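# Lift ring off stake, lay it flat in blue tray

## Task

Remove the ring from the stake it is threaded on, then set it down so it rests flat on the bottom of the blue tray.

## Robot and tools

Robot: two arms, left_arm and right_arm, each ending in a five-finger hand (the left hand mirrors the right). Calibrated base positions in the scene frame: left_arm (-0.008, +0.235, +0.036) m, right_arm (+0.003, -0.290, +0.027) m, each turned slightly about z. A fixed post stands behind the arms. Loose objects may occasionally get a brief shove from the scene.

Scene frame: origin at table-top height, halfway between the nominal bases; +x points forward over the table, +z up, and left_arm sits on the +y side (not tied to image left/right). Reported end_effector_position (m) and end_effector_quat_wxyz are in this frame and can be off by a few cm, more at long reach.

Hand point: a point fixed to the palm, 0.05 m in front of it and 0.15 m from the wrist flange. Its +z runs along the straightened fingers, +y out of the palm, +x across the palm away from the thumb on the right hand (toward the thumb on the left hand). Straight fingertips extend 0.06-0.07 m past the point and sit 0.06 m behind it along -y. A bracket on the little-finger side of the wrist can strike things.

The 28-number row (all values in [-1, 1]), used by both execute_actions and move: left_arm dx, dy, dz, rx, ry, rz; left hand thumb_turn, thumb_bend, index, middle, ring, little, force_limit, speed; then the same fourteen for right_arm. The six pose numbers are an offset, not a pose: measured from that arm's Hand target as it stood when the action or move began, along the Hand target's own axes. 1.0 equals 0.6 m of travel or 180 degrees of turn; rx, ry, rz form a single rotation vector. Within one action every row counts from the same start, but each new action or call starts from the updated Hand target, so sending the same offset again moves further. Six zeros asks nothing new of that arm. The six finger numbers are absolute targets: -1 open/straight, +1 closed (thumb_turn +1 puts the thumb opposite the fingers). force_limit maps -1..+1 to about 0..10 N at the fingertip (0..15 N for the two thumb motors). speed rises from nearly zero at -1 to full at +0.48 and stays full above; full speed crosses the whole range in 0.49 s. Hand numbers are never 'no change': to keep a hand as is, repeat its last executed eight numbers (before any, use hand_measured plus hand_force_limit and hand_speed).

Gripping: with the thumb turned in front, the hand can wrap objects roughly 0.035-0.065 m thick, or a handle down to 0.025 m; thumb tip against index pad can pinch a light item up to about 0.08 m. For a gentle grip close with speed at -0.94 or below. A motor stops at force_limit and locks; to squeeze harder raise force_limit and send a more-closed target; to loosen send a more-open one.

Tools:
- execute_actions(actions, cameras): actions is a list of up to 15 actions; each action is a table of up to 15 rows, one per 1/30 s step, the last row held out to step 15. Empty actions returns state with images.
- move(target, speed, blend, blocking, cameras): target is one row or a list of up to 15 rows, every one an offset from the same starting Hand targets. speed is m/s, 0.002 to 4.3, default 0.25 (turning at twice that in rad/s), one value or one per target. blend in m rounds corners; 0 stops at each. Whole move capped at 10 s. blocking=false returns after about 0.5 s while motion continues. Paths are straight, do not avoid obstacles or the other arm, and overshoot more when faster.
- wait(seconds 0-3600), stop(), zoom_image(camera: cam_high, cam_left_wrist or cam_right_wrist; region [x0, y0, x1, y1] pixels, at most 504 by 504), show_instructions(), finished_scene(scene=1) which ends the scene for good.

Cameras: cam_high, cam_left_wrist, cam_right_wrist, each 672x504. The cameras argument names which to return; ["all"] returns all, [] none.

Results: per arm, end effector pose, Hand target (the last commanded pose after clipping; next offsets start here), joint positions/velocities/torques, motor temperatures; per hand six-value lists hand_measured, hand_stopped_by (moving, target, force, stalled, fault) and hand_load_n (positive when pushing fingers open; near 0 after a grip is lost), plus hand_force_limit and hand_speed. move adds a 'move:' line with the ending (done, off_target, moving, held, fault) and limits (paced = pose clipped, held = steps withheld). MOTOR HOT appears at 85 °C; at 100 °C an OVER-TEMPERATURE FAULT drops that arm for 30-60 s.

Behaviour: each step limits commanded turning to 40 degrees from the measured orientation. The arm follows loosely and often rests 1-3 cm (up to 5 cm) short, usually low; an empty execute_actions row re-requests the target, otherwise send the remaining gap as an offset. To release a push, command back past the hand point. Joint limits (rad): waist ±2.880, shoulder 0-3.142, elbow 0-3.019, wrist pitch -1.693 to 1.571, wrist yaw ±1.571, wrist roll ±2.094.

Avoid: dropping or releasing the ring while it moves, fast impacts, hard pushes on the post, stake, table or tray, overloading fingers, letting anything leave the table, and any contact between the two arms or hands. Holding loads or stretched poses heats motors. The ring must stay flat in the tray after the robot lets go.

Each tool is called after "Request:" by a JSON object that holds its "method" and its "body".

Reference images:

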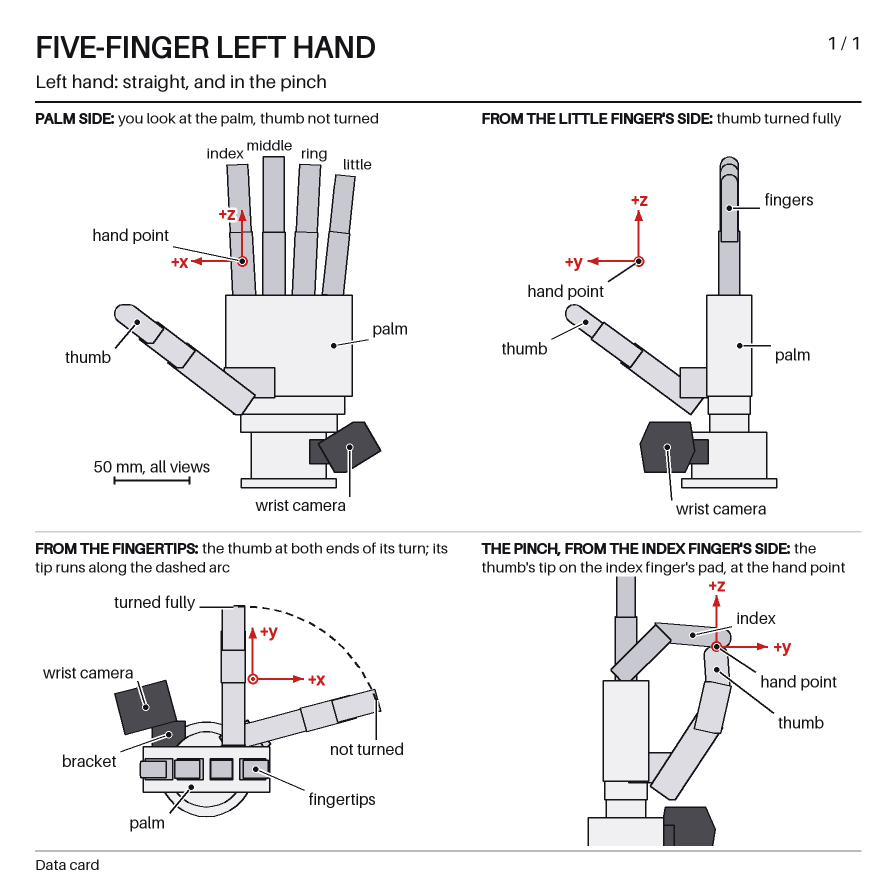

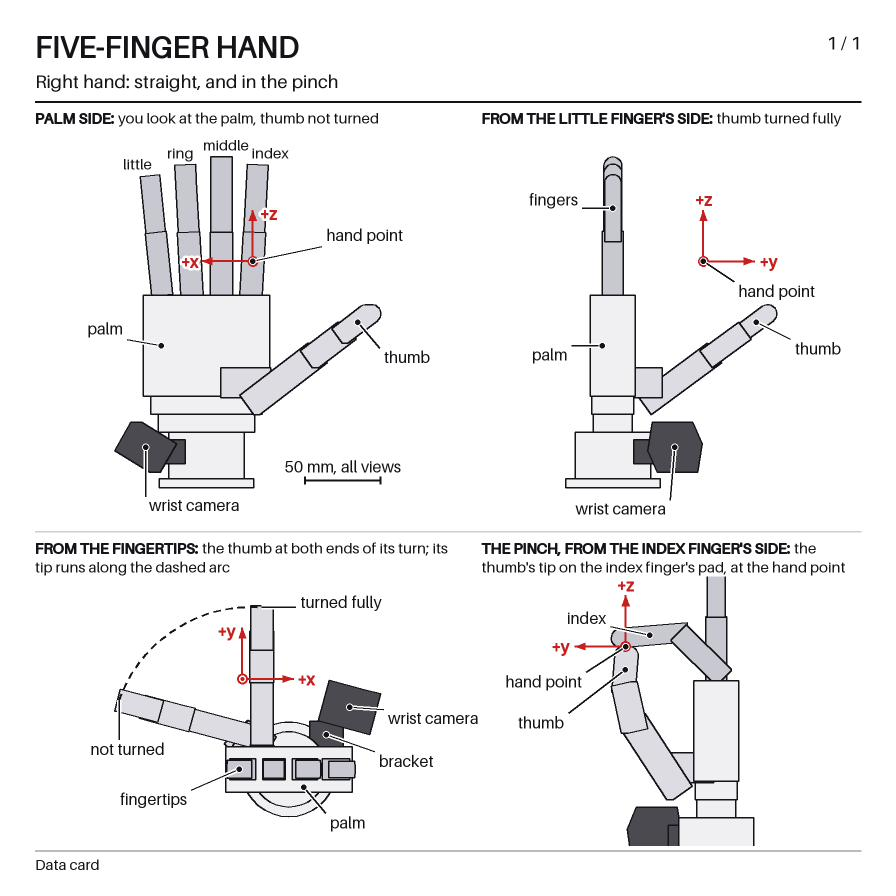

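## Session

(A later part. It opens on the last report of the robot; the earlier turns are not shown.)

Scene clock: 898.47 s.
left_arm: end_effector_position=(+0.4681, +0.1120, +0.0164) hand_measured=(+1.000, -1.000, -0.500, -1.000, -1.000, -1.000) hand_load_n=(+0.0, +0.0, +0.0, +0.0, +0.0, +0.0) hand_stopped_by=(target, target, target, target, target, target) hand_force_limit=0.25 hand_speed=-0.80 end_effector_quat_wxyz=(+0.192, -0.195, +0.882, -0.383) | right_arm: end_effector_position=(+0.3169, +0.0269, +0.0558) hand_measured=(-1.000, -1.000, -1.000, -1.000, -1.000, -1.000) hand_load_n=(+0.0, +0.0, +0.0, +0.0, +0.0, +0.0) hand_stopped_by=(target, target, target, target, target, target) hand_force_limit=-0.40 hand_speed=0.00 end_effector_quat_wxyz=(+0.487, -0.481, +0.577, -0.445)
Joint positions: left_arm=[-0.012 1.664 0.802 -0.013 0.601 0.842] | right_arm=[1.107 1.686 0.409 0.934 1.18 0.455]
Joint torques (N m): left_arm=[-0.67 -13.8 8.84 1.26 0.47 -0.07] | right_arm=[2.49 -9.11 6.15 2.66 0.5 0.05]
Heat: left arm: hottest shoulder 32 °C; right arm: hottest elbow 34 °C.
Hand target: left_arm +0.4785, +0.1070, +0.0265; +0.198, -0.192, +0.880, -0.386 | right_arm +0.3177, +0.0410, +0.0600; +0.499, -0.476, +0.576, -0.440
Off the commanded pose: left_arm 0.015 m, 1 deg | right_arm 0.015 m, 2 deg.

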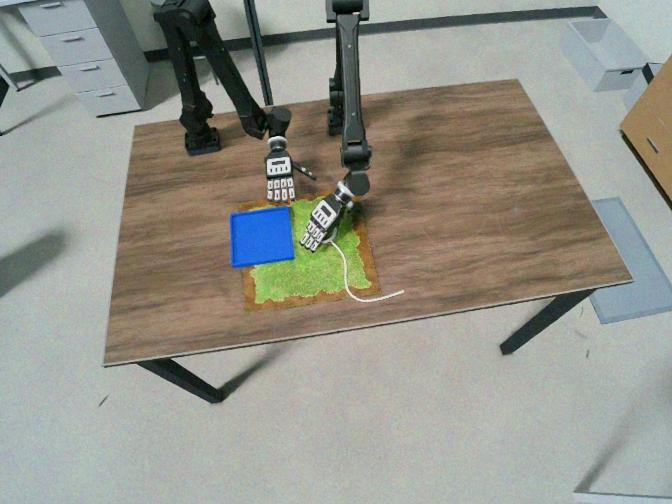

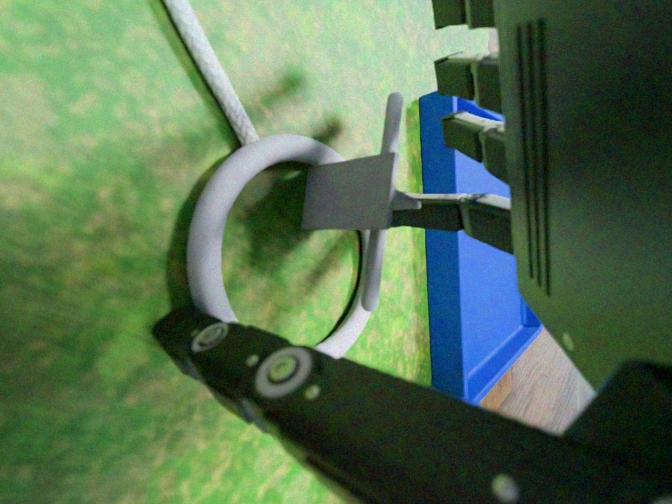

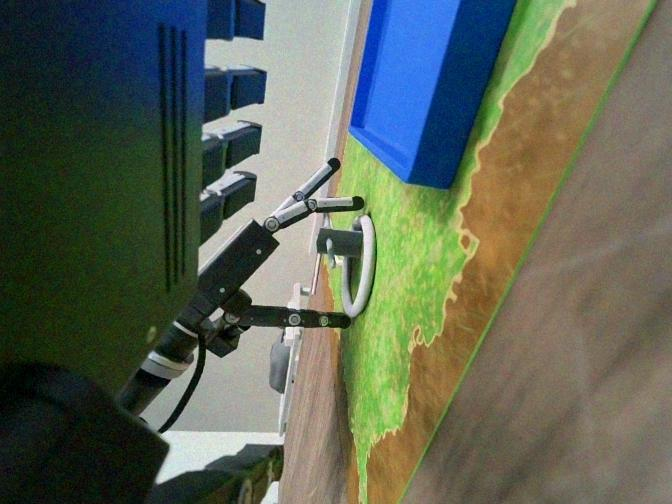

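Request:
{"method": "move", "body": {"target": [0.0162,0.0528,0.0178,0,0,0,1,-1,-0.50,-1,-1,-1,0.25,-0.8,0,0,0,0,0,0,-1,-1,-1,-1,-1,-1,-0.4,0], "speed": 0.03}}

Request:
{"method": "move", "body": {"target": [-0.0146,-0.0442,-0.0101,0,0,0,1,-1,-0.50,-1,-1,-1,0.25,-0.8,0,0,0,0,0,0,-1,-1,-1,-1,-1,-1,-0.4,0], "speed": 0.02}}

Request:
{"method": "move", "body": {"target": [-0.0007,-0.0025,-0.0021,0,0,0,1,-1,-0.50,-1,-1,-1,0.25,-0.8,0,0,0,0,0,0,-1,-1,-1,-1,-1,-1,-0.4,0], "speed": 0.01}}

Request:
{"method": "move", "body": {"target": [-0.0007,-0.0025,-0.0021,0,0,0,1,-1,-0.50,-1,-1,-1,0.25,-0.8,0,0,0,0,0,0,-1,-1,-1,-1,-1,-1,-0.4,0], "speed": 0.01}}

Request:
{"method": "move", "body": {"target": [-0.0007,-0.0025,-0.0021,0,0,0,1,-1,-0.50,-1,-1,-1,0.25,-0.8,0,0,0,0,0,0,-1,-1,-1,-1,-1,-1,-0.4,0], "speed": 0.01}}

Scene clock: 908.33 s.
left_arm: end_effector_position=(+0.4782, +0.1107, +0.0134) hand_measured=(+1.000, -1.000, -0.500, -1.000, -1.000, -1.000) hand_load_n=(+0.0, +0.0, +0.0, +0.0, +0.0, +0.0) hand_stopped_by=(target, target, target, target, target, target) hand_force_limit=0.25 hand_speed=-0.80 end_effector_quat_wxyz=(+0.210, -0.186, +0.876, -0.392) | right_arm: end_effector_position=(+0.3169, +0.0269, +0.0558) hand_measured=(-1.000, -1.000, -1.000, -1.000, -1.000, -1.000) hand_load_n=(-0.5, +0.0, +0.0, -0.5, +0.0, +0.0) hand_stopped_by=(target, target, target, target, target, target) hand_force_limit=-0.40 hand_speed=0.00 end_effector_quat_wxyz=(+0.487, -0.481, +0.577, -0.445)
Joint positions: left_arm=[-0.01 1.685 0.797 0.059 0.609 0.842] | right_arm=[1.107 1.686 0.409 0.934 1.18 0.455]
Joint torques (N m): left_arm=[0.32 -10.87 5.46 2.24 0.62 0.1] | right_arm=[2.78 -9 6.24 2.85 0.51 -0.01]
Heat: left arm: hottest shoulder 32 °C; right arm: hottest elbow 34 °C.
Hand target: left_arm +0.4697, +0.1156, -0.0061; +0.198, -0.192, +0.880, -0.386 | right_arm +0.3177, +0.0410, +0.0600; +0.499, -0.476, +0.576, -0.440
Off the commanded pose: left_arm 0.022 m, 2 deg | right_arm 0.015 m, 2 deg.
move: off_target (left_arm)

Scene clock: 910.13 s.
left_arm: end_effector_position=(+0.4709, +0.1125, +0.0123) hand_measured=(+1.000, -1.000, -0.500, -1.000, -1.000, -1.000) hand_load_n=(-0.5, -0.5, +0.0, +0.0, +0.0, +0.0) hand_stopped_by=(target, target, target, target, target, target) hand_force_limit=0.25 hand_speed=-0.80 end_effector_quat_wxyz=(+0.196, -0.194, +0.881, -0.384) | right_arm: end_effector_position=(+0.3169, +0.0269, +0.0558) hand_measured=(-1.000, -1.000, -1.000, -1.000, -1.000, -1.000) hand_load_n=(+0.0, +0.0, -0.5, +0.0, +0.0, +0.0) hand_stopped_by=(target, target, target, target, target, target) hand_force_limit=-0.40 hand_speed=0.00 end_effector_quat_wxyz=(+0.487, -0.481, +0.577, -0.445)
Joint positions: left_arm=[-0.01 1.677 0.8 0.011 0.602 0.842] | right_arm=[1.107 1.686 0.409 0.934 1.18 0.455]
Joint torques (N m): left_arm=[-0.67 -13.27 8.72 1.13 0.44 -0.07] | right_arm=[2.78 -9.17 6.05 2.56 0.5 0.09]
Heat: left arm: hottest shoulder 32 °C; right arm: hottest elbow 34 °C.
Hand target: left_arm +0.4792, +0.1069, +0.0197; +0.198, -0.192, +0.880, -0.387 | right_arm +0.3177, +0.0410, +0.0600; +0.499, -0.476, +0.576, -0.440
Off the commanded pose: left_arm 0.012 m, 0 deg | right_arm 0.015 m, 2 deg.
move: off_target (left_arm)

Scene clock: 910.63 s.
left_arm: end_effector_position=(+0.4694, +0.1127, +0.0123) hand_measured=(+1.000, -1.000, -0.500, -1.000, -1.000, -1.000) hand_load_n=(-0.5, +0.0, +0.0, +0.0, +0.0, +0.0) hand_stopped_by=(target, target, target, target, target, target) hand_force_limit=0.25 hand_speed=-0.80 end_effector_quat_wxyz=(+0.194, -0.196, +0.882, -0.383) | right_arm: end_effector_position=(+0.3169, +0.0269, +0.0558) hand_measured=(-1.000, -1.000, -1.000, -1.000, -1.000, -1.000) hand_load_n=(-0.5, +0.0, +0.0, +0.0, +0.0, +0.0) hand_stopped_by=(target, target, target, target, target, target) hand_force_limit=-0.40 hand_speed=0.00 end_effector_quat_wxyz=(+0.487, -0.481, +0.577, -0.445)
Joint positions: left_arm=[-0.01 1.675 0.8 0.003 0.601 0.842] | right_arm=[1.107 1.686 0.409 0.934 1.18 0.455]
Joint torques (N m): left_arm=[-0.91 -13.68 8.81 1.16 0.45 -0.08] | right_arm=[2.08 -8.82 6.08 2.5 0.53 0]
Heat: left arm: hottest shoulder 32 °C; right arm: hottest elbow 34 °C.
Hand target: left_arm +0.4792, +0.1070, +0.0217; +0.198, -0.192, +0.880, -0.387 | right_arm +0.3177, +0.0410, +0.0600; +0.499, -0.476, +0.576, -0.440
Off the commanded pose: left_arm 0.015 m, 1 deg | right_arm 0.015 m, 2 deg.
move: off_target (left_arm)

Scene clock: 911.13 s.
left_arm: end_effector_position=(+0.4681, +0.1128, +0.0125) hand_measured=(+1.000, -1.000, -0.500, -1.000, -1.000, -1.000) hand_load_n=(+0.0, +0.0, +0.0, +0.0, +0.0, +0.0) hand_stopped_by=(target, target, target, target, target, target) hand_force_limit=0.25 hand_speed=-0.80 end_effector_quat_wxyz=(+0.192, -0.197, +0.882, -0.382) | right_arm: end_effector_position=(+0.3169, +0.0269, +0.0558) hand_measured=(-1.000, -1.000, -1.000, -1.000, -1.000, -1.000) hand_load_n=(-0.5, +0.0, +0.0, +0.0, +0.0, +0.0) hand_stopped_by=(target, target, target, target, target, target) hand_force_limit=-0.40 hand_speed=0.00 end_effector_quat_wxyz=(+0.487, -0.481, +0.577, -0.445)
Joint positions: left_arm=[-0.01 1.673 0.8 -0.004 0.601 0.842] | right_arm=[1.107 1.686 0.409 0.934 1.18 0.455]
Joint torques (N m): left_arm=[-0.85 -13.98 8.92 1.31 0.47 -0.06] | right_arm=[3.19 -9.64 6 2.58 0.53 0.02]
Heat: left arm: hottest shoulder 32 °C; right arm: hottest elbow 34 °C.
Hand target: left_arm +0.4792, +0.1070, +0.0237; +0.198, -0.192, +0.880, -0.387 | right_arm +0.3177, +0.0410, +0.0600; +0.499, -0.476, +0.576, -0.440
Off the commanded pose: left_arm 0.017 m, 1 deg | right_arm 0.015 m, 2 deg.
move: off_target (left_arm)

Scene clock: 911.63 s.
left_arm: end_effector_position=(+0.4673, +0.1129, +0.0139) hand_measured=(+1.000, -1.000, -0.500, -1.000, -1.000, -1.000) hand_load_n=(+0.0, +0.0, +0.0, +0.0, +0.0, +0.0) hand_stopped_by=(target, target, target, target, target, target) hand_force_limit=0.25 hand_speed=-0.80 end_effector_quat_wxyz=(+0.191, -0.197, +0.882, -0.382) | right_arm: end_effector_position=(+0.3169, +0.0269, +0.0558) hand_measured=(-1.000, -1.000, -1.000, -1.000, -1.000, -1.000) hand_load_n=(+0.0, +0.0, +0.0, +0.0, +0.0, +0.0) hand_stopped_by=(target, target, target, target, target, target) hand_force_limit=-0.40 hand_speed=0.00 end_effector_quat_wxyz=(+0.487, -0.481, +0.577, -0.445)
Joint positions: left_arm=[-0.01 1.668 0.8 -0.011 0.601 0.842] | right_arm=[1.107 1.686 0.409 0.934 1.18 0.455]
Joint torques (N m): left_arm=[-0.91 -13.8 9.01 1.16 0.48 -0.06] | right_arm=[2.9 -9 6 2.52 0.54 0.06]
Heat: left arm: hottest shoulder 32 °C; right arm: hottest elbow 34 °C.
Hand target: left_arm +0.4792, +0.1070, +0.0258; +0.198, -0.192, +0.880, -0.387 | right_arm +0.3177, +0.0410, +0.0600; +0.499, -0.476, +0.576, -0.440
Off the commanded pose: left_arm 0.018 m, 1 deg | right_arm 0.015 m, 2 deg.
move: off_target (left_arm)

Request:
{"method": "move", "body": {"target": [-0.0070,0.0005,0.0075,0,0,0,1,-1,-0.50,-1,-1,-1,0.25,-0.8,0,0,0,0,0,0,-1,-1,-1,-1,-1,-1,-0.4,0], "speed": 0.02, "cameras": ["cam_left_wrist"]}}

Scene clock: 913.23 s.
left_arm: end_effector_position=(+0.4740, +0.1125, +0.0185) hand_measured=(+1.000, -1.000, -0.500, -1.000, -1.000, -1.000) hand_load_n=(+0.0, +0.0, +0.0, +0.0, +0.0, +0.0) hand_stopped_by=(target, target, target, target, target, target) hand_force_limit=0.25 hand_speed=-0.80 end_effector_quat_wxyz=(+0.196, -0.195, +0.881, -0.384) | right_arm: end_effector_position=(+0.3169, +0.0269, +0.0558) hand_measured=(-1.000, -1.000, -1.000, -1.000, -1.000, -1.000) hand_load_n=(-0.5, +0.0, +0.0, +0.0, +0.0, +0.0) hand_stopped_by=(target, target, target, target, target, target) hand_force_limit=-0.40 hand_speed=0.00 end_effector_quat_wxyz=(+0.487, -0.481, +0.577, -0.445)
Joint positions: left_arm=[-0.01 1.668 0.813 -0.011 0.601 0.842] | right_arm=[1.107 1.686 0.409 0.934 1.18 0.455]
Joint torques (N m): left_arm=[-0.73 -12.69 9.43 1.31 0.47 -0.07] | right_arm=[2.14 -9.41 6.04 2.44 0.53 0.04]
Heat: left arm: hottest shoulder 32 °C; right arm: hottest elbow 34 °C.
Hand target: left_arm +0.4850, +0.1066, +0.0235; +0.198, -0.192, +0.880, -0.387 | right_arm +0.3177, +0.0410, +0.0600; +0.499, -0.476, +0.576, -0.440
Off the commanded pose: left_arm 0.013 m, 0 deg | right_arm 0.015 m, 2 deg.
move: off_target (left_arm)

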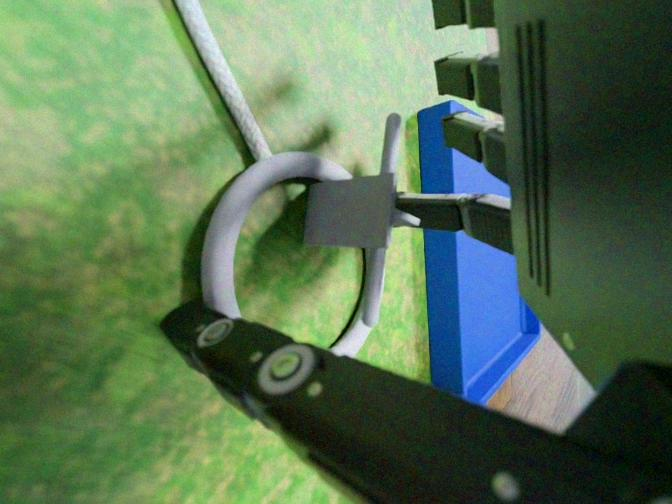

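Request:
{"method": "zoom_image", "body": {"camera": "cam_right_wrist", "region": [330, 195, 390, 245]}}

Request:
{"method": "zoom_image", "body": {"camera": "cam_right_wrist", "region": [325, 285, 385, 335]}}

This scene's latest camera images include none from cam_right_wrist. They are from: cam_left_wrist. cam_right_wrist's image comes with the result of a call that names it in "cameras".

This scene's latest camera images include none from cam_right_wrist. They are from: cam_left_wrist. cam_right_wrist's image comes with the result of a call that names it in "cameras".

Request:
{"method": "move", "body": {"target": [0.0238,0.0512,0.0093,0,0,0,1,-1,-0.50,-1,-1,-1,0.25,-0.8,0,0,0,0,0,0,-1,-1,-1,-1,-1,-1,-0.4,0], "speed": 0.03}}

Request:
{"method": "move", "body": {"target": [-0.0198,-0.0493,-0.0102,0,0,0,1,-1,-0.50,-1,-1,-1,0.25,-0.8,0,0,0,0,0,0,-1,-1,-1,-1,-1,-1,-0.4,0], "speed": 0.02, "cameras": ["cam_right_wrist","cam_left_wrist"]}}

Request:
{"method": "zoom_image", "body": {"camera": "cam_right_wrist", "region": [330, 195, 390, 245]}}

Request:
{"method": "zoom_image", "body": {"camera": "cam_right_wrist", "region": [325, 285, 385, 335]}}

Scene clock: 917.77 s.
left_arm: end_effector_position=(+0.4788, +0.1110, +0.0135) hand_measured=(+1.000, -1.000, -0.500, -1.000, -1.000, -1.000) hand_load_n=(+0.5, +0.5, +0.0, +0.0, +0.0, +0.0) hand_stopped_by=(target, target, target, target, target, target) hand_force_limit=0.25 hand_speed=-0.80 end_effector_quat_wxyz=(+0.211, -0.186, +0.876, -0.392) | right_arm: end_effector_position=(+0.3169, +0.0269, +0.0558) hand_measured=(-1.000, -1.000, -1.000, -1.000, -1.000, -1.000) hand_load_n=(-0.5, +0.0, +0.0, +0.0, +0.0, +0.0) hand_stopped_by=(target, target, target, target, target, target) hand_force_limit=-0.40 hand_speed=0.00 end_effector_quat_wxyz=(+0.487, -0.481, +0.577, -0.445)
Joint positions: left_arm=[-0.009 1.686 0.798 0.059 0.61 0.842] | right_arm=[1.107 1.686 0.409 0.934 1.18 0.455]
Joint torques (N m): left_arm=[0.26 -10.87 5.38 2.19 0.6 0.1] | right_arm=[2.32 -9.64 6.12 2.77 0.52 0.02]
Heat: left arm: hottest shoulder 32 °C; right arm: hottest elbow 34 °C.
Hand target: left_arm +0.4699, +0.1153, -0.0061; +0.198, -0.192, +0.880, -0.387 | right_arm +0.3177, +0.0410, +0.0600; +0.499, -0.476, +0.576, -0.440
Off the commanded pose: left_arm 0.022 m, 2 deg | right_arm 0.015 m, 2 deg.
move: off_target (left_arm)

Scene clock: 919.73 s.
left_arm: end_effector_position=(+0.4718, +0.1130, +0.0124) hand_measured=(+1.000, -1.000, -0.500, -1.000, -1.000, -1.000) hand_load_n=(-0.5, +0.0, +0.0, +0.0, +0.0, +0.0) hand_stopped_by=(target, target, target, target, target, target) hand_force_limit=0.25 hand_speed=-0.80 end_effector_quat_wxyz=(+0.193, -0.196, +0.882, -0.383) | right_arm: end_effector_position=(+0.3169, +0.0269, +0.0558) hand_measured=(-1.000, -1.000, -1.000, -1.000, -1.000, -1.000) hand_load_n=(-0.5, +0.0, +0.0, +0.0, +0.0, +0.0) hand_stopped_by=(target, target, target, target, target, target) hand_force_limit=-0.40 hand_speed=0.00 end_effector_quat_wxyz=(+0.487, -0.481, +0.577, -0.445)
Joint positions: left_arm=[-0.009 1.68 0.808 -0.001 0.601 0.842] | right_arm=[1.107 1.686 0.409 0.934 1.18 0.455]
Joint torques (N m): left_arm=[-0.73 -13.92 9.03 1.18 0.46 -0.08] | right_arm=[2.55 -8.41 6.23 2.71 0.5 -0.01]
Heat: left arm: hottest shoulder 32 °C; right arm: hottest elbow 34 °C.
Hand target: left_arm +0.4825, +0.1063, +0.0226; +0.198, -0.192, +0.880, -0.387 | right_arm +0.3177, +0.0410, +0.0600; +0.499, -0.476, +0.576, -0.440
Off the commanded pose: left_arm 0.016 m, 1 deg | right_arm 0.015 m, 2 deg.
move: off_target (left_arm)
Images, in order (width x height): cam_left_wrist 672x504, cam_right_wrist 672x504.

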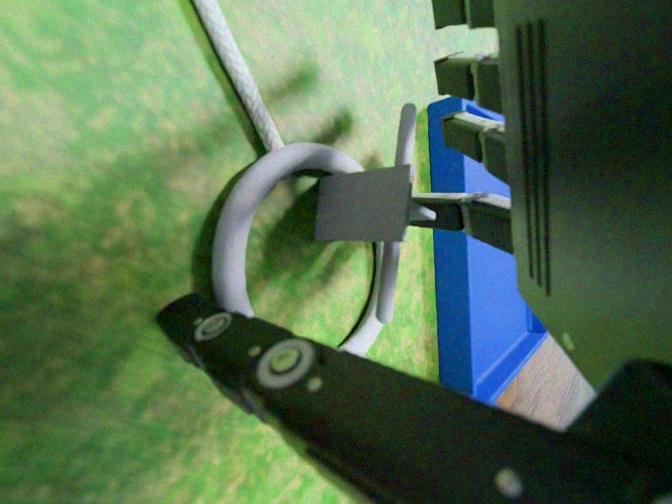

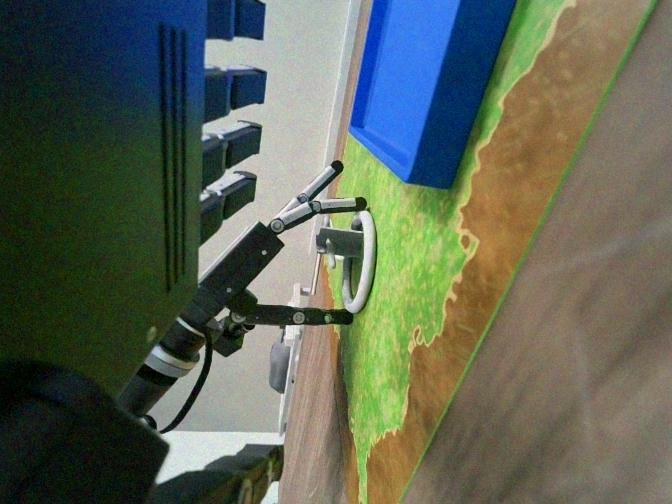

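Scaled by 8.400 from the camera's image (finer frame: 960x720).

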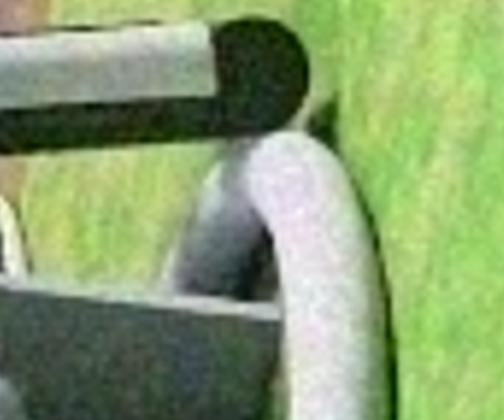

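Scaled by 8.400 from the camera's image (finer frame: 960x720).

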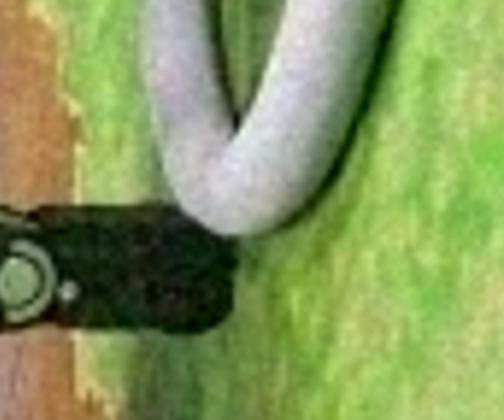

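Request:
{"method": "move", "body": {"target": [0.0198,0.0493,0.0102,-0.011,0,0,1,-1,-0.50,-1,-1,-1,0.25,-0.8,0,0,0,0,0,0,-1,-1,-1,-1,-1,-1,-0.4,0], "speed": 0.03}}

Request:
{"method": "move", "body": {"target": [-0.0198,-0.0489,-0.0119,0,0,0,1,-1,-0.50,-1,-1,-1,0.25,-0.8,0,0,0,0,0,0,-1,-1,-1,-1,-1,-1,-0.4,0], "speed": 0.02, "cameras": ["cam_right_wrist","cam_left_wrist"]}}

Request:
{"method": "zoom_image", "body": {"camera": "cam_right_wrist", "region": [330, 195, 390, 245]}}

Request:
{"method": "zoom_image", "body": {"camera": "cam_right_wrist", "region": [325, 285, 385, 335]}}

Scene clock: 923.00 s.
left_arm: end_effector_position=(+0.4775, +0.1158, +0.0126) hand_measured=(+1.000, -1.000, -0.500, -1.000, -1.000, -1.000) hand_load_n=(+1.0, +0.5, +0.0, +0.0, +0.0, +0.0) hand_stopped_by=(target, target, target, target, target, target) hand_force_limit=0.25 hand_speed=-0.80 end_effector_quat_wxyz=(+0.206, -0.196, +0.881, -0.378) | right_arm: end_effector_position=(+0.3169, +0.0269, +0.0558) hand_measured=(-1.000, -1.000, -1.000, -1.000, -1.000, -1.000) hand_load_n=(-0.5, +0.0, +0.0, +0.0, +0.0, +0.0) hand_stopped_by=(target, target, target, target, target, target) hand_force_limit=-0.40 hand_speed=0.00 end_effector_quat_wxyz=(+0.487, -0.481, +0.577, -0.445)
Joint positions: left_arm=[-0.009 1.682 0.808 0.019 0.583 0.842] | right_arm=[1.107 1.686 0.409 0.934 1.18 0.455]
Joint torques (N m): left_arm=[-0.62 -11.16 5.71 2.25 0.3 0.15] | right_arm=[2.49 -8.23 6.05 2.78 0.52 0.01]
Heat: left arm: hottest shoulder 32 °C; right arm: hottest elbow 34 °C.
Hand target: left_arm +0.4699, +0.1153, -0.0061; +0.195, -0.196, +0.887, -0.371 | right_arm +0.3177, +0.0410, +0.0600; +0.499, -0.476, +0.576, -0.440
Off the commanded pose: left_arm 0.020 m, 2 deg | right_arm 0.015 m, 2 deg.
move: off_target (left_arm)

Scene clock: 924.97 s.
left_arm: end_effector_position=(+0.4704, +0.1135, +0.0110) hand_measured=(+1.000, -1.000, -0.500, -1.000, -1.000, -1.000) hand_load_n=(+0.0, +0.0, -0.5, +0.0, +0.0, +0.0) hand_stopped_by=(target, target, target, target, target, target) hand_force_limit=0.25 hand_speed=-0.80 end_effector_quat_wxyz=(+0.188, -0.202, +0.888, -0.367) | right_arm: end_effector_position=(+0.3169, +0.0269, +0.0558) hand_measured=(-1.000, -1.000, -1.000, -1.000, -1.000, -1.000) hand_load_n=(+0.0, +0.0, +0.0, +0.0, +0.0, +0.0) hand_stopped_by=(target, target, target, target, target, target) hand_force_limit=-0.40 hand_speed=0.00 end_effector_quat_wxyz=(+0.487, -0.481, +0.577, -0.445)
Joint positions: left_arm=[-0.021 1.678 0.821 -0.041 0.567 0.842] | right_arm=[1.107 1.686 0.409 0.934 1.18 0.455]
Joint torques (N m): left_arm=[-1.03 -14.15 9.18 1.14 0.46 -0.02] | right_arm=[1.96 -9.35 6.05 2.61 0.55 0.03]
Heat: left arm: hottest shoulder 32 °C; right arm: hottest elbow 34 °C.
Hand target: left_arm +0.4824, +0.1065, +0.0225; +0.195, -0.196, +0.887, -0.371 | right_arm +0.3177, +0.0410, +0.0600; +0.499, -0.476, +0.576, -0.440
Off the commanded pose: left_arm 0.018 m, 1 deg | right_arm 0.015 m, 2 deg.
move: off_target (left_arm)
Images, in order (width x height): cam_left_wrist 672x504, cam_right_wrist 672x504.

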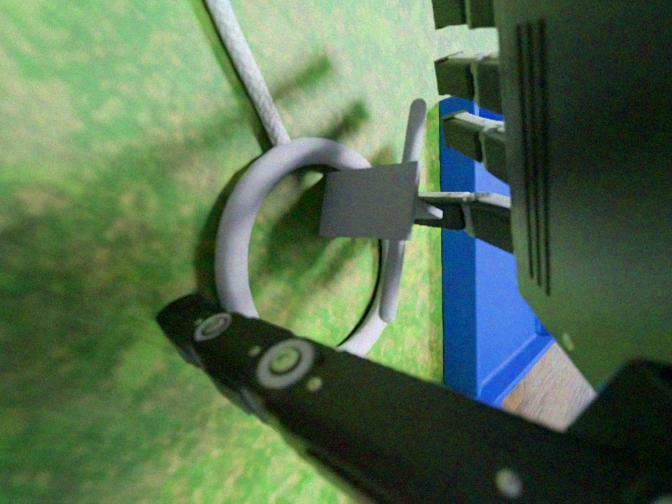

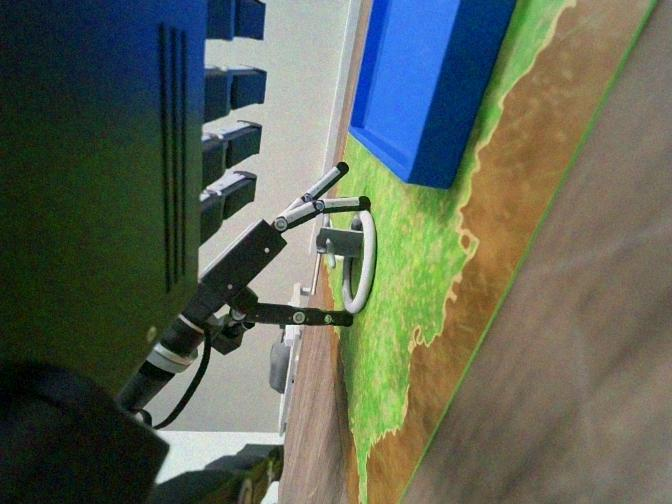

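Scaled by 8.400 from the camera's image (finer frame: 960x720).

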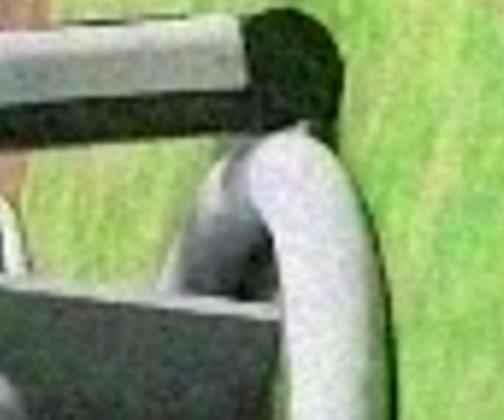

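Scaled by 8.400 from the camera's image (finer frame: 960x720).

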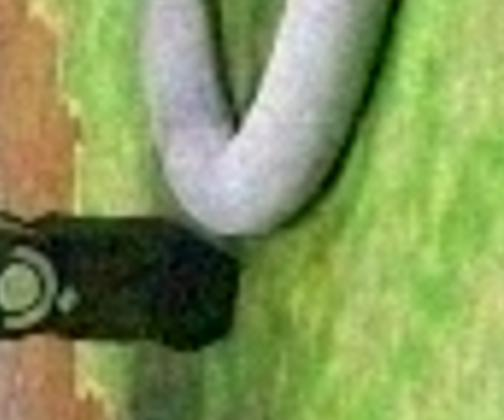

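Request:
{"method": "execute_actions", "body": {"actions": [[[0,0,0,0,0,0,1,-1,-0.42,-1,-1,-1,0.0,-0.94,0,0,0,0,0,0,-1,-1,-1,-1,-1,-1,-0.4,0]]]}}

Request:
{"method": "execute_actions", "body": {"actions": [[[0,0,0,0,0,0,1,-1,-0.37,-1,-1,-1,0.4,-0.94,0,0,0,0,0,0,-1,-1,-1,-1,-1,-1,-0.4,0]]], "cameras": ["cam_right_wrist","cam_left_wrist"]}}

Request:
{"method": "zoom_image", "body": {"camera": "cam_right_wrist", "region": [330, 195, 390, 245]}}

Request:
{"method": "zoom_image", "body": {"camera": "cam_right_wrist", "region": [325, 285, 385, 335]}}

Scene clock: 926.97 s.
left_arm: end_effector_position=(+0.4702, +0.1122, +0.0116) hand_measured=(+1.000, -1.000, -0.420, -1.000, -1.000, -1.000) hand_load_n=(+0.0, +0.0, +2.0, +0.0, +0.0, +0.0) hand_stopped_by=(target, target, target, target, target, target) hand_force_limit=0.00 hand_speed=-0.94 end_effector_quat_wxyz=(+0.188, -0.201, +0.888, -0.367) | right_arm: end_effector_position=(+0.3169, +0.0269, +0.0558) hand_measured=(-1.000, -1.000, -1.000, -1.000, -1.000, -1.000) hand_load_n=(+0.0, +0.0, +0.0, +0.0, +0.0, +0.0) hand_stopped_by=(target, target, target, target, target, target) hand_force_limit=-0.40 hand_speed=0.00 end_effector_quat_wxyz=(+0.487, -0.481, +0.577, -0.445)
Joint positions: left_arm=[-0.024 1.677 0.821 -0.041 0.567 0.842] | right_arm=[1.107 1.686 0.409 0.934 1.18 0.455]
Joint torques (N m): left_arm=[-1.03 -13.92 9.22 1.11 0.47 -0.04] | right_arm=[2.96 -8.59 6.06 2.73 0.5 0.01]
Heat: left arm: hottest shoulder 32 °C; right arm: hottest elbow 34 °C.
Hand target: left_arm +0.4824, +0.1065, +0.0225; +0.195, -0.196, +0.887, -0.371 | right_arm +0.3177, +0.0410, +0.0600; +0.499, -0.476, +0.576, -0.440
Off the commanded pose: left_arm 0.017 m, 1 deg | right_arm 0.015 m, 2 deg.

Scene clock: 927.67 s.
left_arm: end_effector_position=(+0.4702, +0.1122, +0.0116) hand_measured=(+1.000, -1.000, -0.400, -1.000, -1.000, -1.000) hand_load_n=(-0.5, +0.5, +7.0, +0.0, +0.0, +0.0) hand_stopped_by=(target, target, force, target, target, target) hand_force_limit=0.40 hand_speed=-0.94 end_effector_quat_wxyz=(+0.188, -0.201, +0.888, -0.367) | right_arm: end_effector_position=(+0.3169, +0.0269, +0.0558) hand_measured=(-1.000, -1.000, -1.000, -1.000, -1.000, -1.000) hand_load_n=(+0.0, +0.0, +0.0, +0.0, +0.0, +0.0) hand_stopped_by=(target, target, target, target, target, target) hand_force_limit=-0.40 hand_speed=0.00 end_effector_quat_wxyz=(+0.487, -0.481, +0.577, -0.445)
Joint positions: left_arm=[-0.024 1.677 0.821 -0.041 0.567 0.842] | right_arm=[1.107 1.686 0.409 0.934 1.18 0.455]
Joint torques (N m): left_arm=[-0.85 -13.92 9.26 1.16 0.47 -0.03] | right_arm=[2.61 -9.7 6.26 2.54 0.52 0.03]
Heat: left arm: hottest shoulder 32 °C; right arm: hottest elbow 34 °C.
Hand target: left_arm +0.4824, +0.1065, +0.0224; +0.195, -0.196, +0.887, -0.371 | right_arm +0.3177, +0.0410, +0.0600; +0.499, -0.476, +0.576, -0.440
Off the commanded pose: left_arm 0.017 m, 1 deg | right_arm 0.015 m, 2 deg.
Images, in order (width x height): cam_left_wrist 672x504, cam_right_wrist 672x504.

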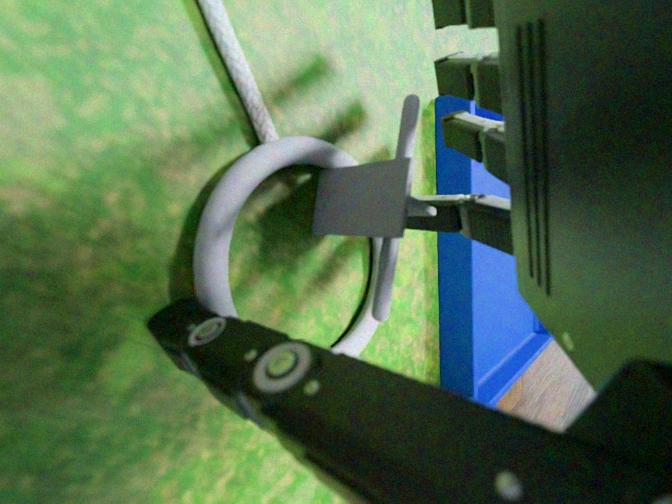

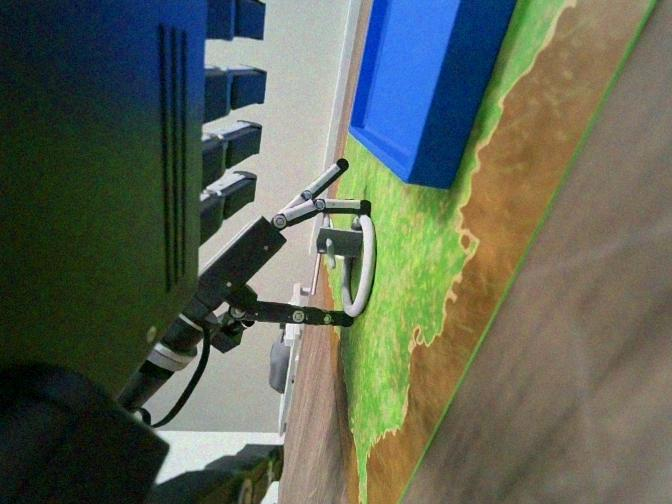

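Scaled by 8.400 from the camera's image (finer frame: 960x720).

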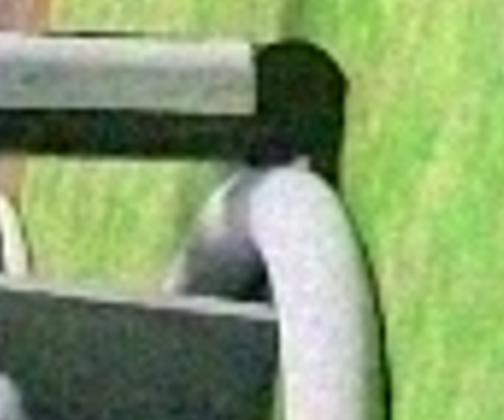

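Scaled by 8.400 from the camera's image (finer frame: 960x720).

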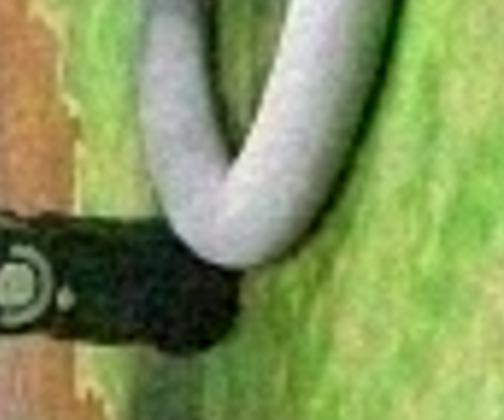

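Request:
{"method": "execute_actions", "body": {"actions": [[[0,0,0,0,0,0,1,-1,-0.36,-1,-1,-1,0.8,-0.94,0,0,0,0,0,0,-1,-1,-1,-1,-1,-1,-0.4,0]]]}}

Request:
{"method": "move", "body": {"target": [-0.0028,-0.0029,-0.0003,0,0,0,1,-1,-0.36,-1,-1,-1,0.8,-0.94,0,0,0,0,0,0,-1,-1,-1,-1,-1,-1,-0.4,0], "speed": 0.01}}

Request:
{"method": "move", "body": {"target": [-0.0028,-0.0029,-0.0003,0,0,0,1,-1,-0.36,-1,-1,-1,0.8,-0.94,0,0,0,0,0,0,-1,-1,-1,-1,-1,-1,-0.4,0], "speed": 0.01, "cameras": ["cam_right_wrist","cam_left_wrist"]}}

Request:
{"method": "zoom_image", "body": {"camera": "cam_right_wrist", "region": [300, 190, 400, 340]}}

Scene clock: 929.07 s.
left_arm: end_effector_position=(+0.4702, +0.1122, +0.0116) hand_measured=(+1.000, -1.000, -0.392, -1.000, -1.000, -1.000) hand_load_n=(-0.5, +0.5, +9.5, +0.0, +0.0, +0.0) hand_stopped_by=(target, target, force, target, target, target) hand_force_limit=0.80 hand_speed=-0.94 end_effector_quat_wxyz=(+0.188, -0.201, +0.888, -0.367) | right_arm: end_effector_position=(+0.3169, +0.0269, +0.0558) hand_measured=(-1.000, -1.000, -1.000, -1.000, -1.000, -1.000) hand_load_n=(-0.5, +0.0, +0.0, +0.0, +0.0, +0.0) hand_stopped_by=(target, target, target, target, target, target) hand_force_limit=-0.40 hand_speed=0.00 end_effector_quat_wxyz=(+0.487, -0.481, +0.577, -0.445)
Joint positions: left_arm=[-0.024 1.677 0.821 -0.041 0.567 0.842] | right_arm=[1.107 1.686 0.409 0.934 1.18 0.455]
Joint torques (N m): left_arm=[-0.97 -13.8 9.26 1.16 0.45 -0.03] | right_arm=[2.14 -9.05 6.09 2.77 0.51 0.1]
Heat: left arm: hottest elbow 33 °C; right arm: hottest elbow 34 °C.
Hand target: left_arm +0.4824, +0.1065, +0.0224; +0.195, -0.196, +0.887, -0.371 | right_arm +0.3177, +0.0410, +0.0600; +0.499, -0.476, +0.576, -0.440
Off the commanded pose: left_arm 0.017 m, 1 deg | right_arm 0.015 m, 2 deg.

Scene clock: 929.60 s.
left_arm: end_effector_position=(+0.4704, +0.1122, +0.0121) hand_measured=(+1.000, -1.000, -0.392, -1.000, -1.000, -1.000) hand_load_n=(-1.0, +0.5, +9.5, +0.0, +0.0, +0.0) hand_stopped_by=(target, target, force, target, target, target) hand_force_limit=0.80 hand_speed=-0.94 end_effector_quat_wxyz=(+0.186, -0.202, +0.889, -0.367) | right_arm: end_effector_position=(+0.3169, +0.0269, +0.0558) hand_measured=(-1.000, -1.000, -1.000, -1.000, -1.000, -1.000) hand_load_n=(+0.0, +0.0, +0.0, +0.0, +0.0, +0.0) hand_stopped_by=(target, target, target, target, target, target) hand_force_limit=-0.40 hand_speed=0.00 end_effector_quat_wxyz=(+0.487, -0.481, +0.577, -0.445)
Joint positions: left_arm=[-0.024 1.677 0.824 -0.048 0.567 0.842] | right_arm=[1.107 1.686 0.409 0.934 1.18 0.455]
Joint torques (N m): left_arm=[-0.85 -13.74 9.44 1.2 0.46 -0.03] | right_arm=[2.02 -9.11 6.19 2.51 0.54 0.02]
Heat: left arm: hottest elbow 33 °C; right arm: hottest elbow 34 °C.
Hand target: left_arm +0.4841, +0.1063, +0.0242; +0.195, -0.196, +0.887, -0.371 | right_arm +0.3177, +0.0410, +0.0600; +0.499, -0.476, +0.576, -0.440
Off the commanded pose: left_arm 0.019 m, 1 deg | right_arm 0.015 m, 2 deg.
move: off_target (left_arm)

Scene clock: 930.13 s.
left_arm: end_effector_position=(+0.4705, +0.1124, +0.0124) hand_measured=(+1.000, -1.000, -0.392, -1.000, -1.000, -1.000) hand_load_n=(-0.5, +0.5, +9.5, +0.0, +0.0, +0.0) hand_stopped_by=(target, target, force, target, target, target) hand_force_limit=0.80 hand_speed=-0.94 end_effector_quat_wxyz=(+0.185, -0.203, +0.889, -0.366) | right_arm: end_effector_position=(+0.3169, +0.0269, +0.0558) hand_measured=(-1.000, -1.000, -1.000, -1.000, -1.000, -1.000) hand_load_n=(+0.0, +0.0, +0.0, -0.5, +0.0, +0.0) hand_stopped_by=(target, target, target, target, target, target) hand_force_limit=-0.40 hand_speed=0.00 end_effector_quat_wxyz=(+0.487, -0.481, +0.577, -0.445)
Joint positions: left_arm=[-0.024 1.677 0.828 -0.056 0.566 0.842] | right_arm=[1.107 1.686 0.409 0.934 1.18 0.455]
Joint torques (N m): left_arm=[-0.79 -14.1 9.72 1.24 0.53 -0.03] | right_arm=[2.55 -9.47 6.09 2.66 0.49 0.05]
Heat: left arm: hottest elbow 33 °C; right arm: hottest elbow 34 °C.
Hand target: left_arm +0.4857, +0.1061, +0.0259; +0.195, -0.196, +0.887, -0.371 | right_arm +0.3177, +0.0410, +0.0600; +0.499, -0.476, +0.576, -0.440
Off the commanded pose: left_arm 0.021 m, 2 deg | right_arm 0.015 m, 2 deg.
move: off_target (left_arm)
Images, in order (width x height): cam_left_wrist 672x504, cam_right_wrist 672x504.

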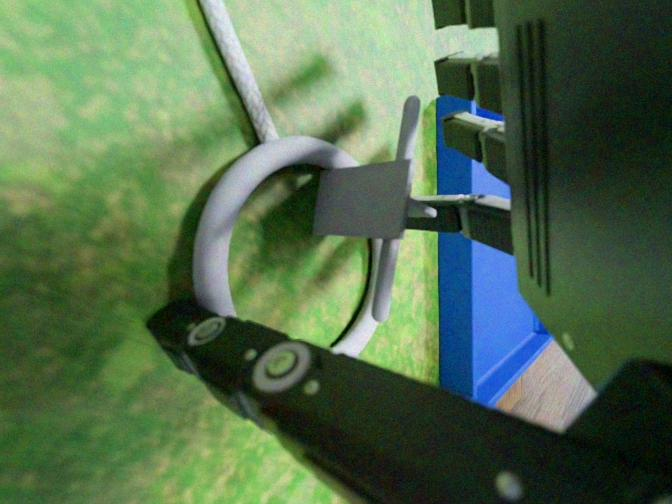

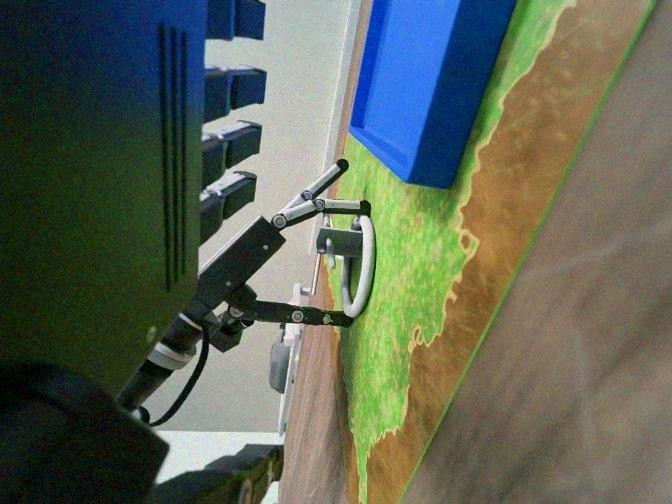

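Scaled by 3.360 from the camera's image (finer frame: 960x720).

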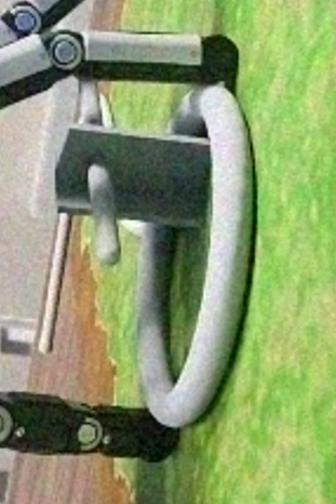

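Request:
{"method": "move", "body": {"target": [-0.0020,-0.0026,-0.0010,0,0,0,1,-1,-0.36,-1,-1,-1,0.8,-0.94,0,0,0,0,0,0,-1,-1,-1,-1,-1,-1,-0.4,0], "speed": 0.01}}

Request:
{"method": "move", "body": {"target": [-0.0020,-0.0026,-0.0010,0,0,0,1,-1,-0.36,-1,-1,-1,0.8,-0.94,0,0,0,0,0,0,-1,-1,-1,-1,-1,-1,-0.4,0], "speed": 0.01, "cameras": ["cam_right_wrist"]}}

Request:
{"method": "zoom_image", "body": {"camera": "cam_right_wrist", "region": [300, 190, 400, 340]}}

Scene clock: 931.17 s.
left_arm: end_effector_position=(+0.4706, +0.1125, +0.0128) hand_measured=(+1.000, -1.000, -0.392, -1.000, -1.000, -1.000) hand_load_n=(-1.0, +0.5, +9.5, +0.0, +0.0, +0.0) hand_stopped_by=(target, target, force, target, target, target) hand_force_limit=0.80 hand_speed=-0.94 end_effector_quat_wxyz=(+0.183, -0.203, +0.890, -0.365) | right_arm: end_effector_position=(+0.3169, +0.0269, +0.0558) hand_measured=(-1.000, -1.000, -1.000, -1.000, -1.000, -1.000) hand_load_n=(-0.5, +0.0, +0.0, +0.0, +0.0, +0.0) hand_stopped_by=(target, target, target, target, target, target) hand_force_limit=-0.40 hand_speed=0.00 end_effector_quat_wxyz=(+0.487, -0.481, +0.577, -0.445)
Joint positions: left_arm=[-0.024 1.677 0.831 -0.062 0.565 0.842] | right_arm=[1.107 1.686 0.409 0.934 1.18 0.455]
Joint torques (N m): left_arm=[-0.85 -14.04 9.78 1.21 0.56 -0.02] | right_arm=[2.84 -9.7 6.2 2.44 0.48 -0.01]
Heat: left arm: hottest elbow 33 °C; right arm: hottest elbow 34 °C.
Hand target: left_arm +0.4868, +0.1060, +0.0277; +0.195, -0.196, +0.887, -0.371 | right_arm +0.3177, +0.0410, +0.0600; +0.499, -0.476, +0.576, -0.440
Off the commanded pose: left_arm 0.023 m, 2 deg | right_arm 0.015 m, 2 deg.
move: off_target (left_arm)

Scene clock: 931.67 s.
left_arm: end_effector_position=(+0.4708, +0.1127, +0.0132) hand_measured=(+1.000, -1.000, -0.392, -1.000, -1.000, -1.000) hand_load_n=(-1.0, +0.5, +9.5, +0.0, +0.0, +0.0) hand_stopped_by=(target, target, force, target, target, target) hand_force_limit=0.80 hand_speed=-0.94 end_effector_quat_wxyz=(+0.182, -0.204, +0.890, -0.364) | right_arm: end_effector_position=(+0.3169, +0.0269, +0.0558) hand_measured=(-1.000, -1.000, -1.000, -1.000, -1.000, -1.000) hand_load_n=(+0.0, +0.0, -0.5, +0.0, +0.0, +0.0) hand_stopped_by=(target, target, target, target, target, target) hand_force_limit=-0.40 hand_speed=0.00 end_effector_quat_wxyz=(+0.487, -0.481, +0.577, -0.445)
Joint positions: left_arm=[-0.024 1.677 0.834 -0.069 0.564 0.842] | right_arm=[1.107 1.686 0.409 0.934 1.18 0.455]
Joint torques (N m): left_arm=[-0.73 -14.33 9.92 1.32 0.57 -0.01] | right_arm=[2.55 -9.52 6.23 2.7 0.52 -0.01]
Heat: left arm: hottest elbow 33 °C; right arm: hottest elbow 34 °C.
Hand target: left_arm +0.4879, +0.1060, +0.0295; +0.195, -0.196, +0.887, -0.371 | right_arm +0.3177, +0.0410, +0.0600; +0.499, -0.476, +0.576, -0.440
Off the commanded pose: left_arm 0.024 m, 2 deg | right_arm 0.015 m, 2 deg.
move: off_target (left_arm)

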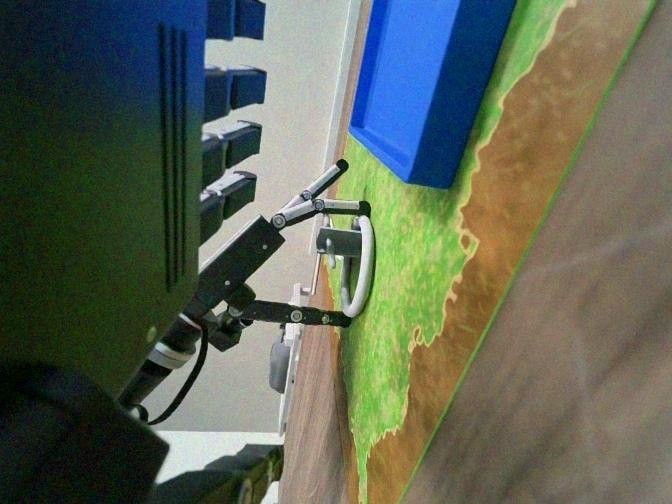

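Scaled by 3.360 from the camera's image (finer frame: 960x720).

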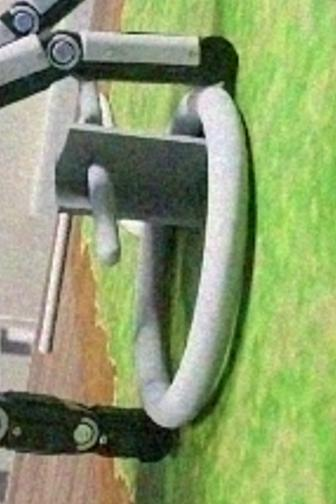

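Request:
{"method": "move", "body": {"target": [-0.0030,-0.0054,-0.0031,0.008,0,0,1,-1,-0.36,-1,-1,-1,0.8,-0.94,0,0,0,0,0,0,-1,-1,-1,-1,-1,-1,-0.4,0], "speed": 0.01, "cameras": ["cam_right_wrist"]}}

Request:
{"method": "zoom_image", "body": {"camera": "cam_right_wrist", "region": [300, 190, 400, 340]}}

Scene clock: 933.77 s.
left_arm: end_effector_position=(+0.4705, +0.1087, +0.0179) hand_measured=(+1.000, -1.000, -0.390, -1.000, -1.000, -1.000) hand_load_n=(+0.0, +0.0, +0.0, +0.0, +0.0, +0.0) hand_stopped_by=(target, target, force, target, target, target) hand_force_limit=0.80 hand_speed=-0.94 end_effector_quat_wxyz=(+0.180, -0.199, +0.888, -0.374) | right_arm: end_effector_position=(+0.3169, +0.0269, +0.0558) hand_measured=(-1.000, -1.000, -1.000, -1.000, -1.000, -1.000) hand_load_n=(+0.0, +0.0, +0.0, +0.0, +0.0, +0.0) hand_stopped_by=(target, target, target, target, target, target) hand_force_limit=-0.40 hand_speed=0.00 end_effector_quat_wxyz=(+0.487, -0.481, +0.577, -0.445)
Joint positions: left_arm=[-0.024 1.67 0.834 -0.069 0.586 0.842] | right_arm=[1.107 1.686 0.409 0.934 1.18 0.455]
Joint torques (N m): left_arm=[-0.21 -14.21 9.58 1.89 0.7 -0.06] | right_arm=[2.02 -8.88 6.26 2.61 0.52 0.01]
Heat: left arm: hottest elbow 33 °C; right arm: hottest elbow 34 °C.
Hand target: left_arm +0.4891, +0.1058, +0.0334; +0.197, -0.193, +0.882, -0.382 | right_arm +0.3177, +0.0410, +0.0600; +0.499, -0.476, +0.576, -0.440
Off the commanded pose: left_arm 0.024 m, 2 deg | right_arm 0.015 m, 2 deg.
move: off_target (left_arm)

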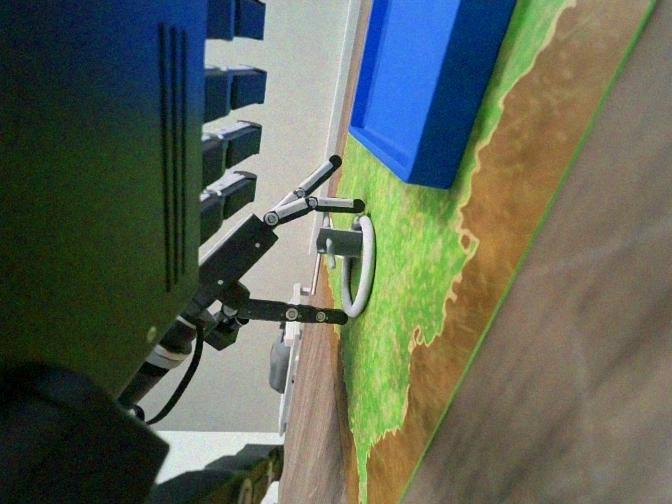

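Scaled by 3.360 from the camera's image (finer frame: 960x720).

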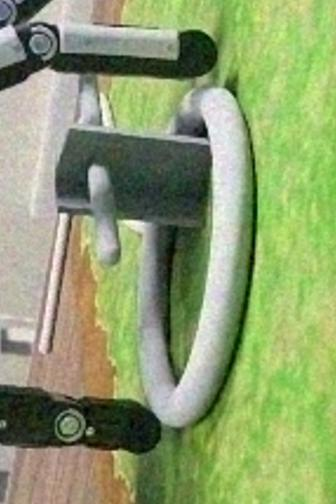

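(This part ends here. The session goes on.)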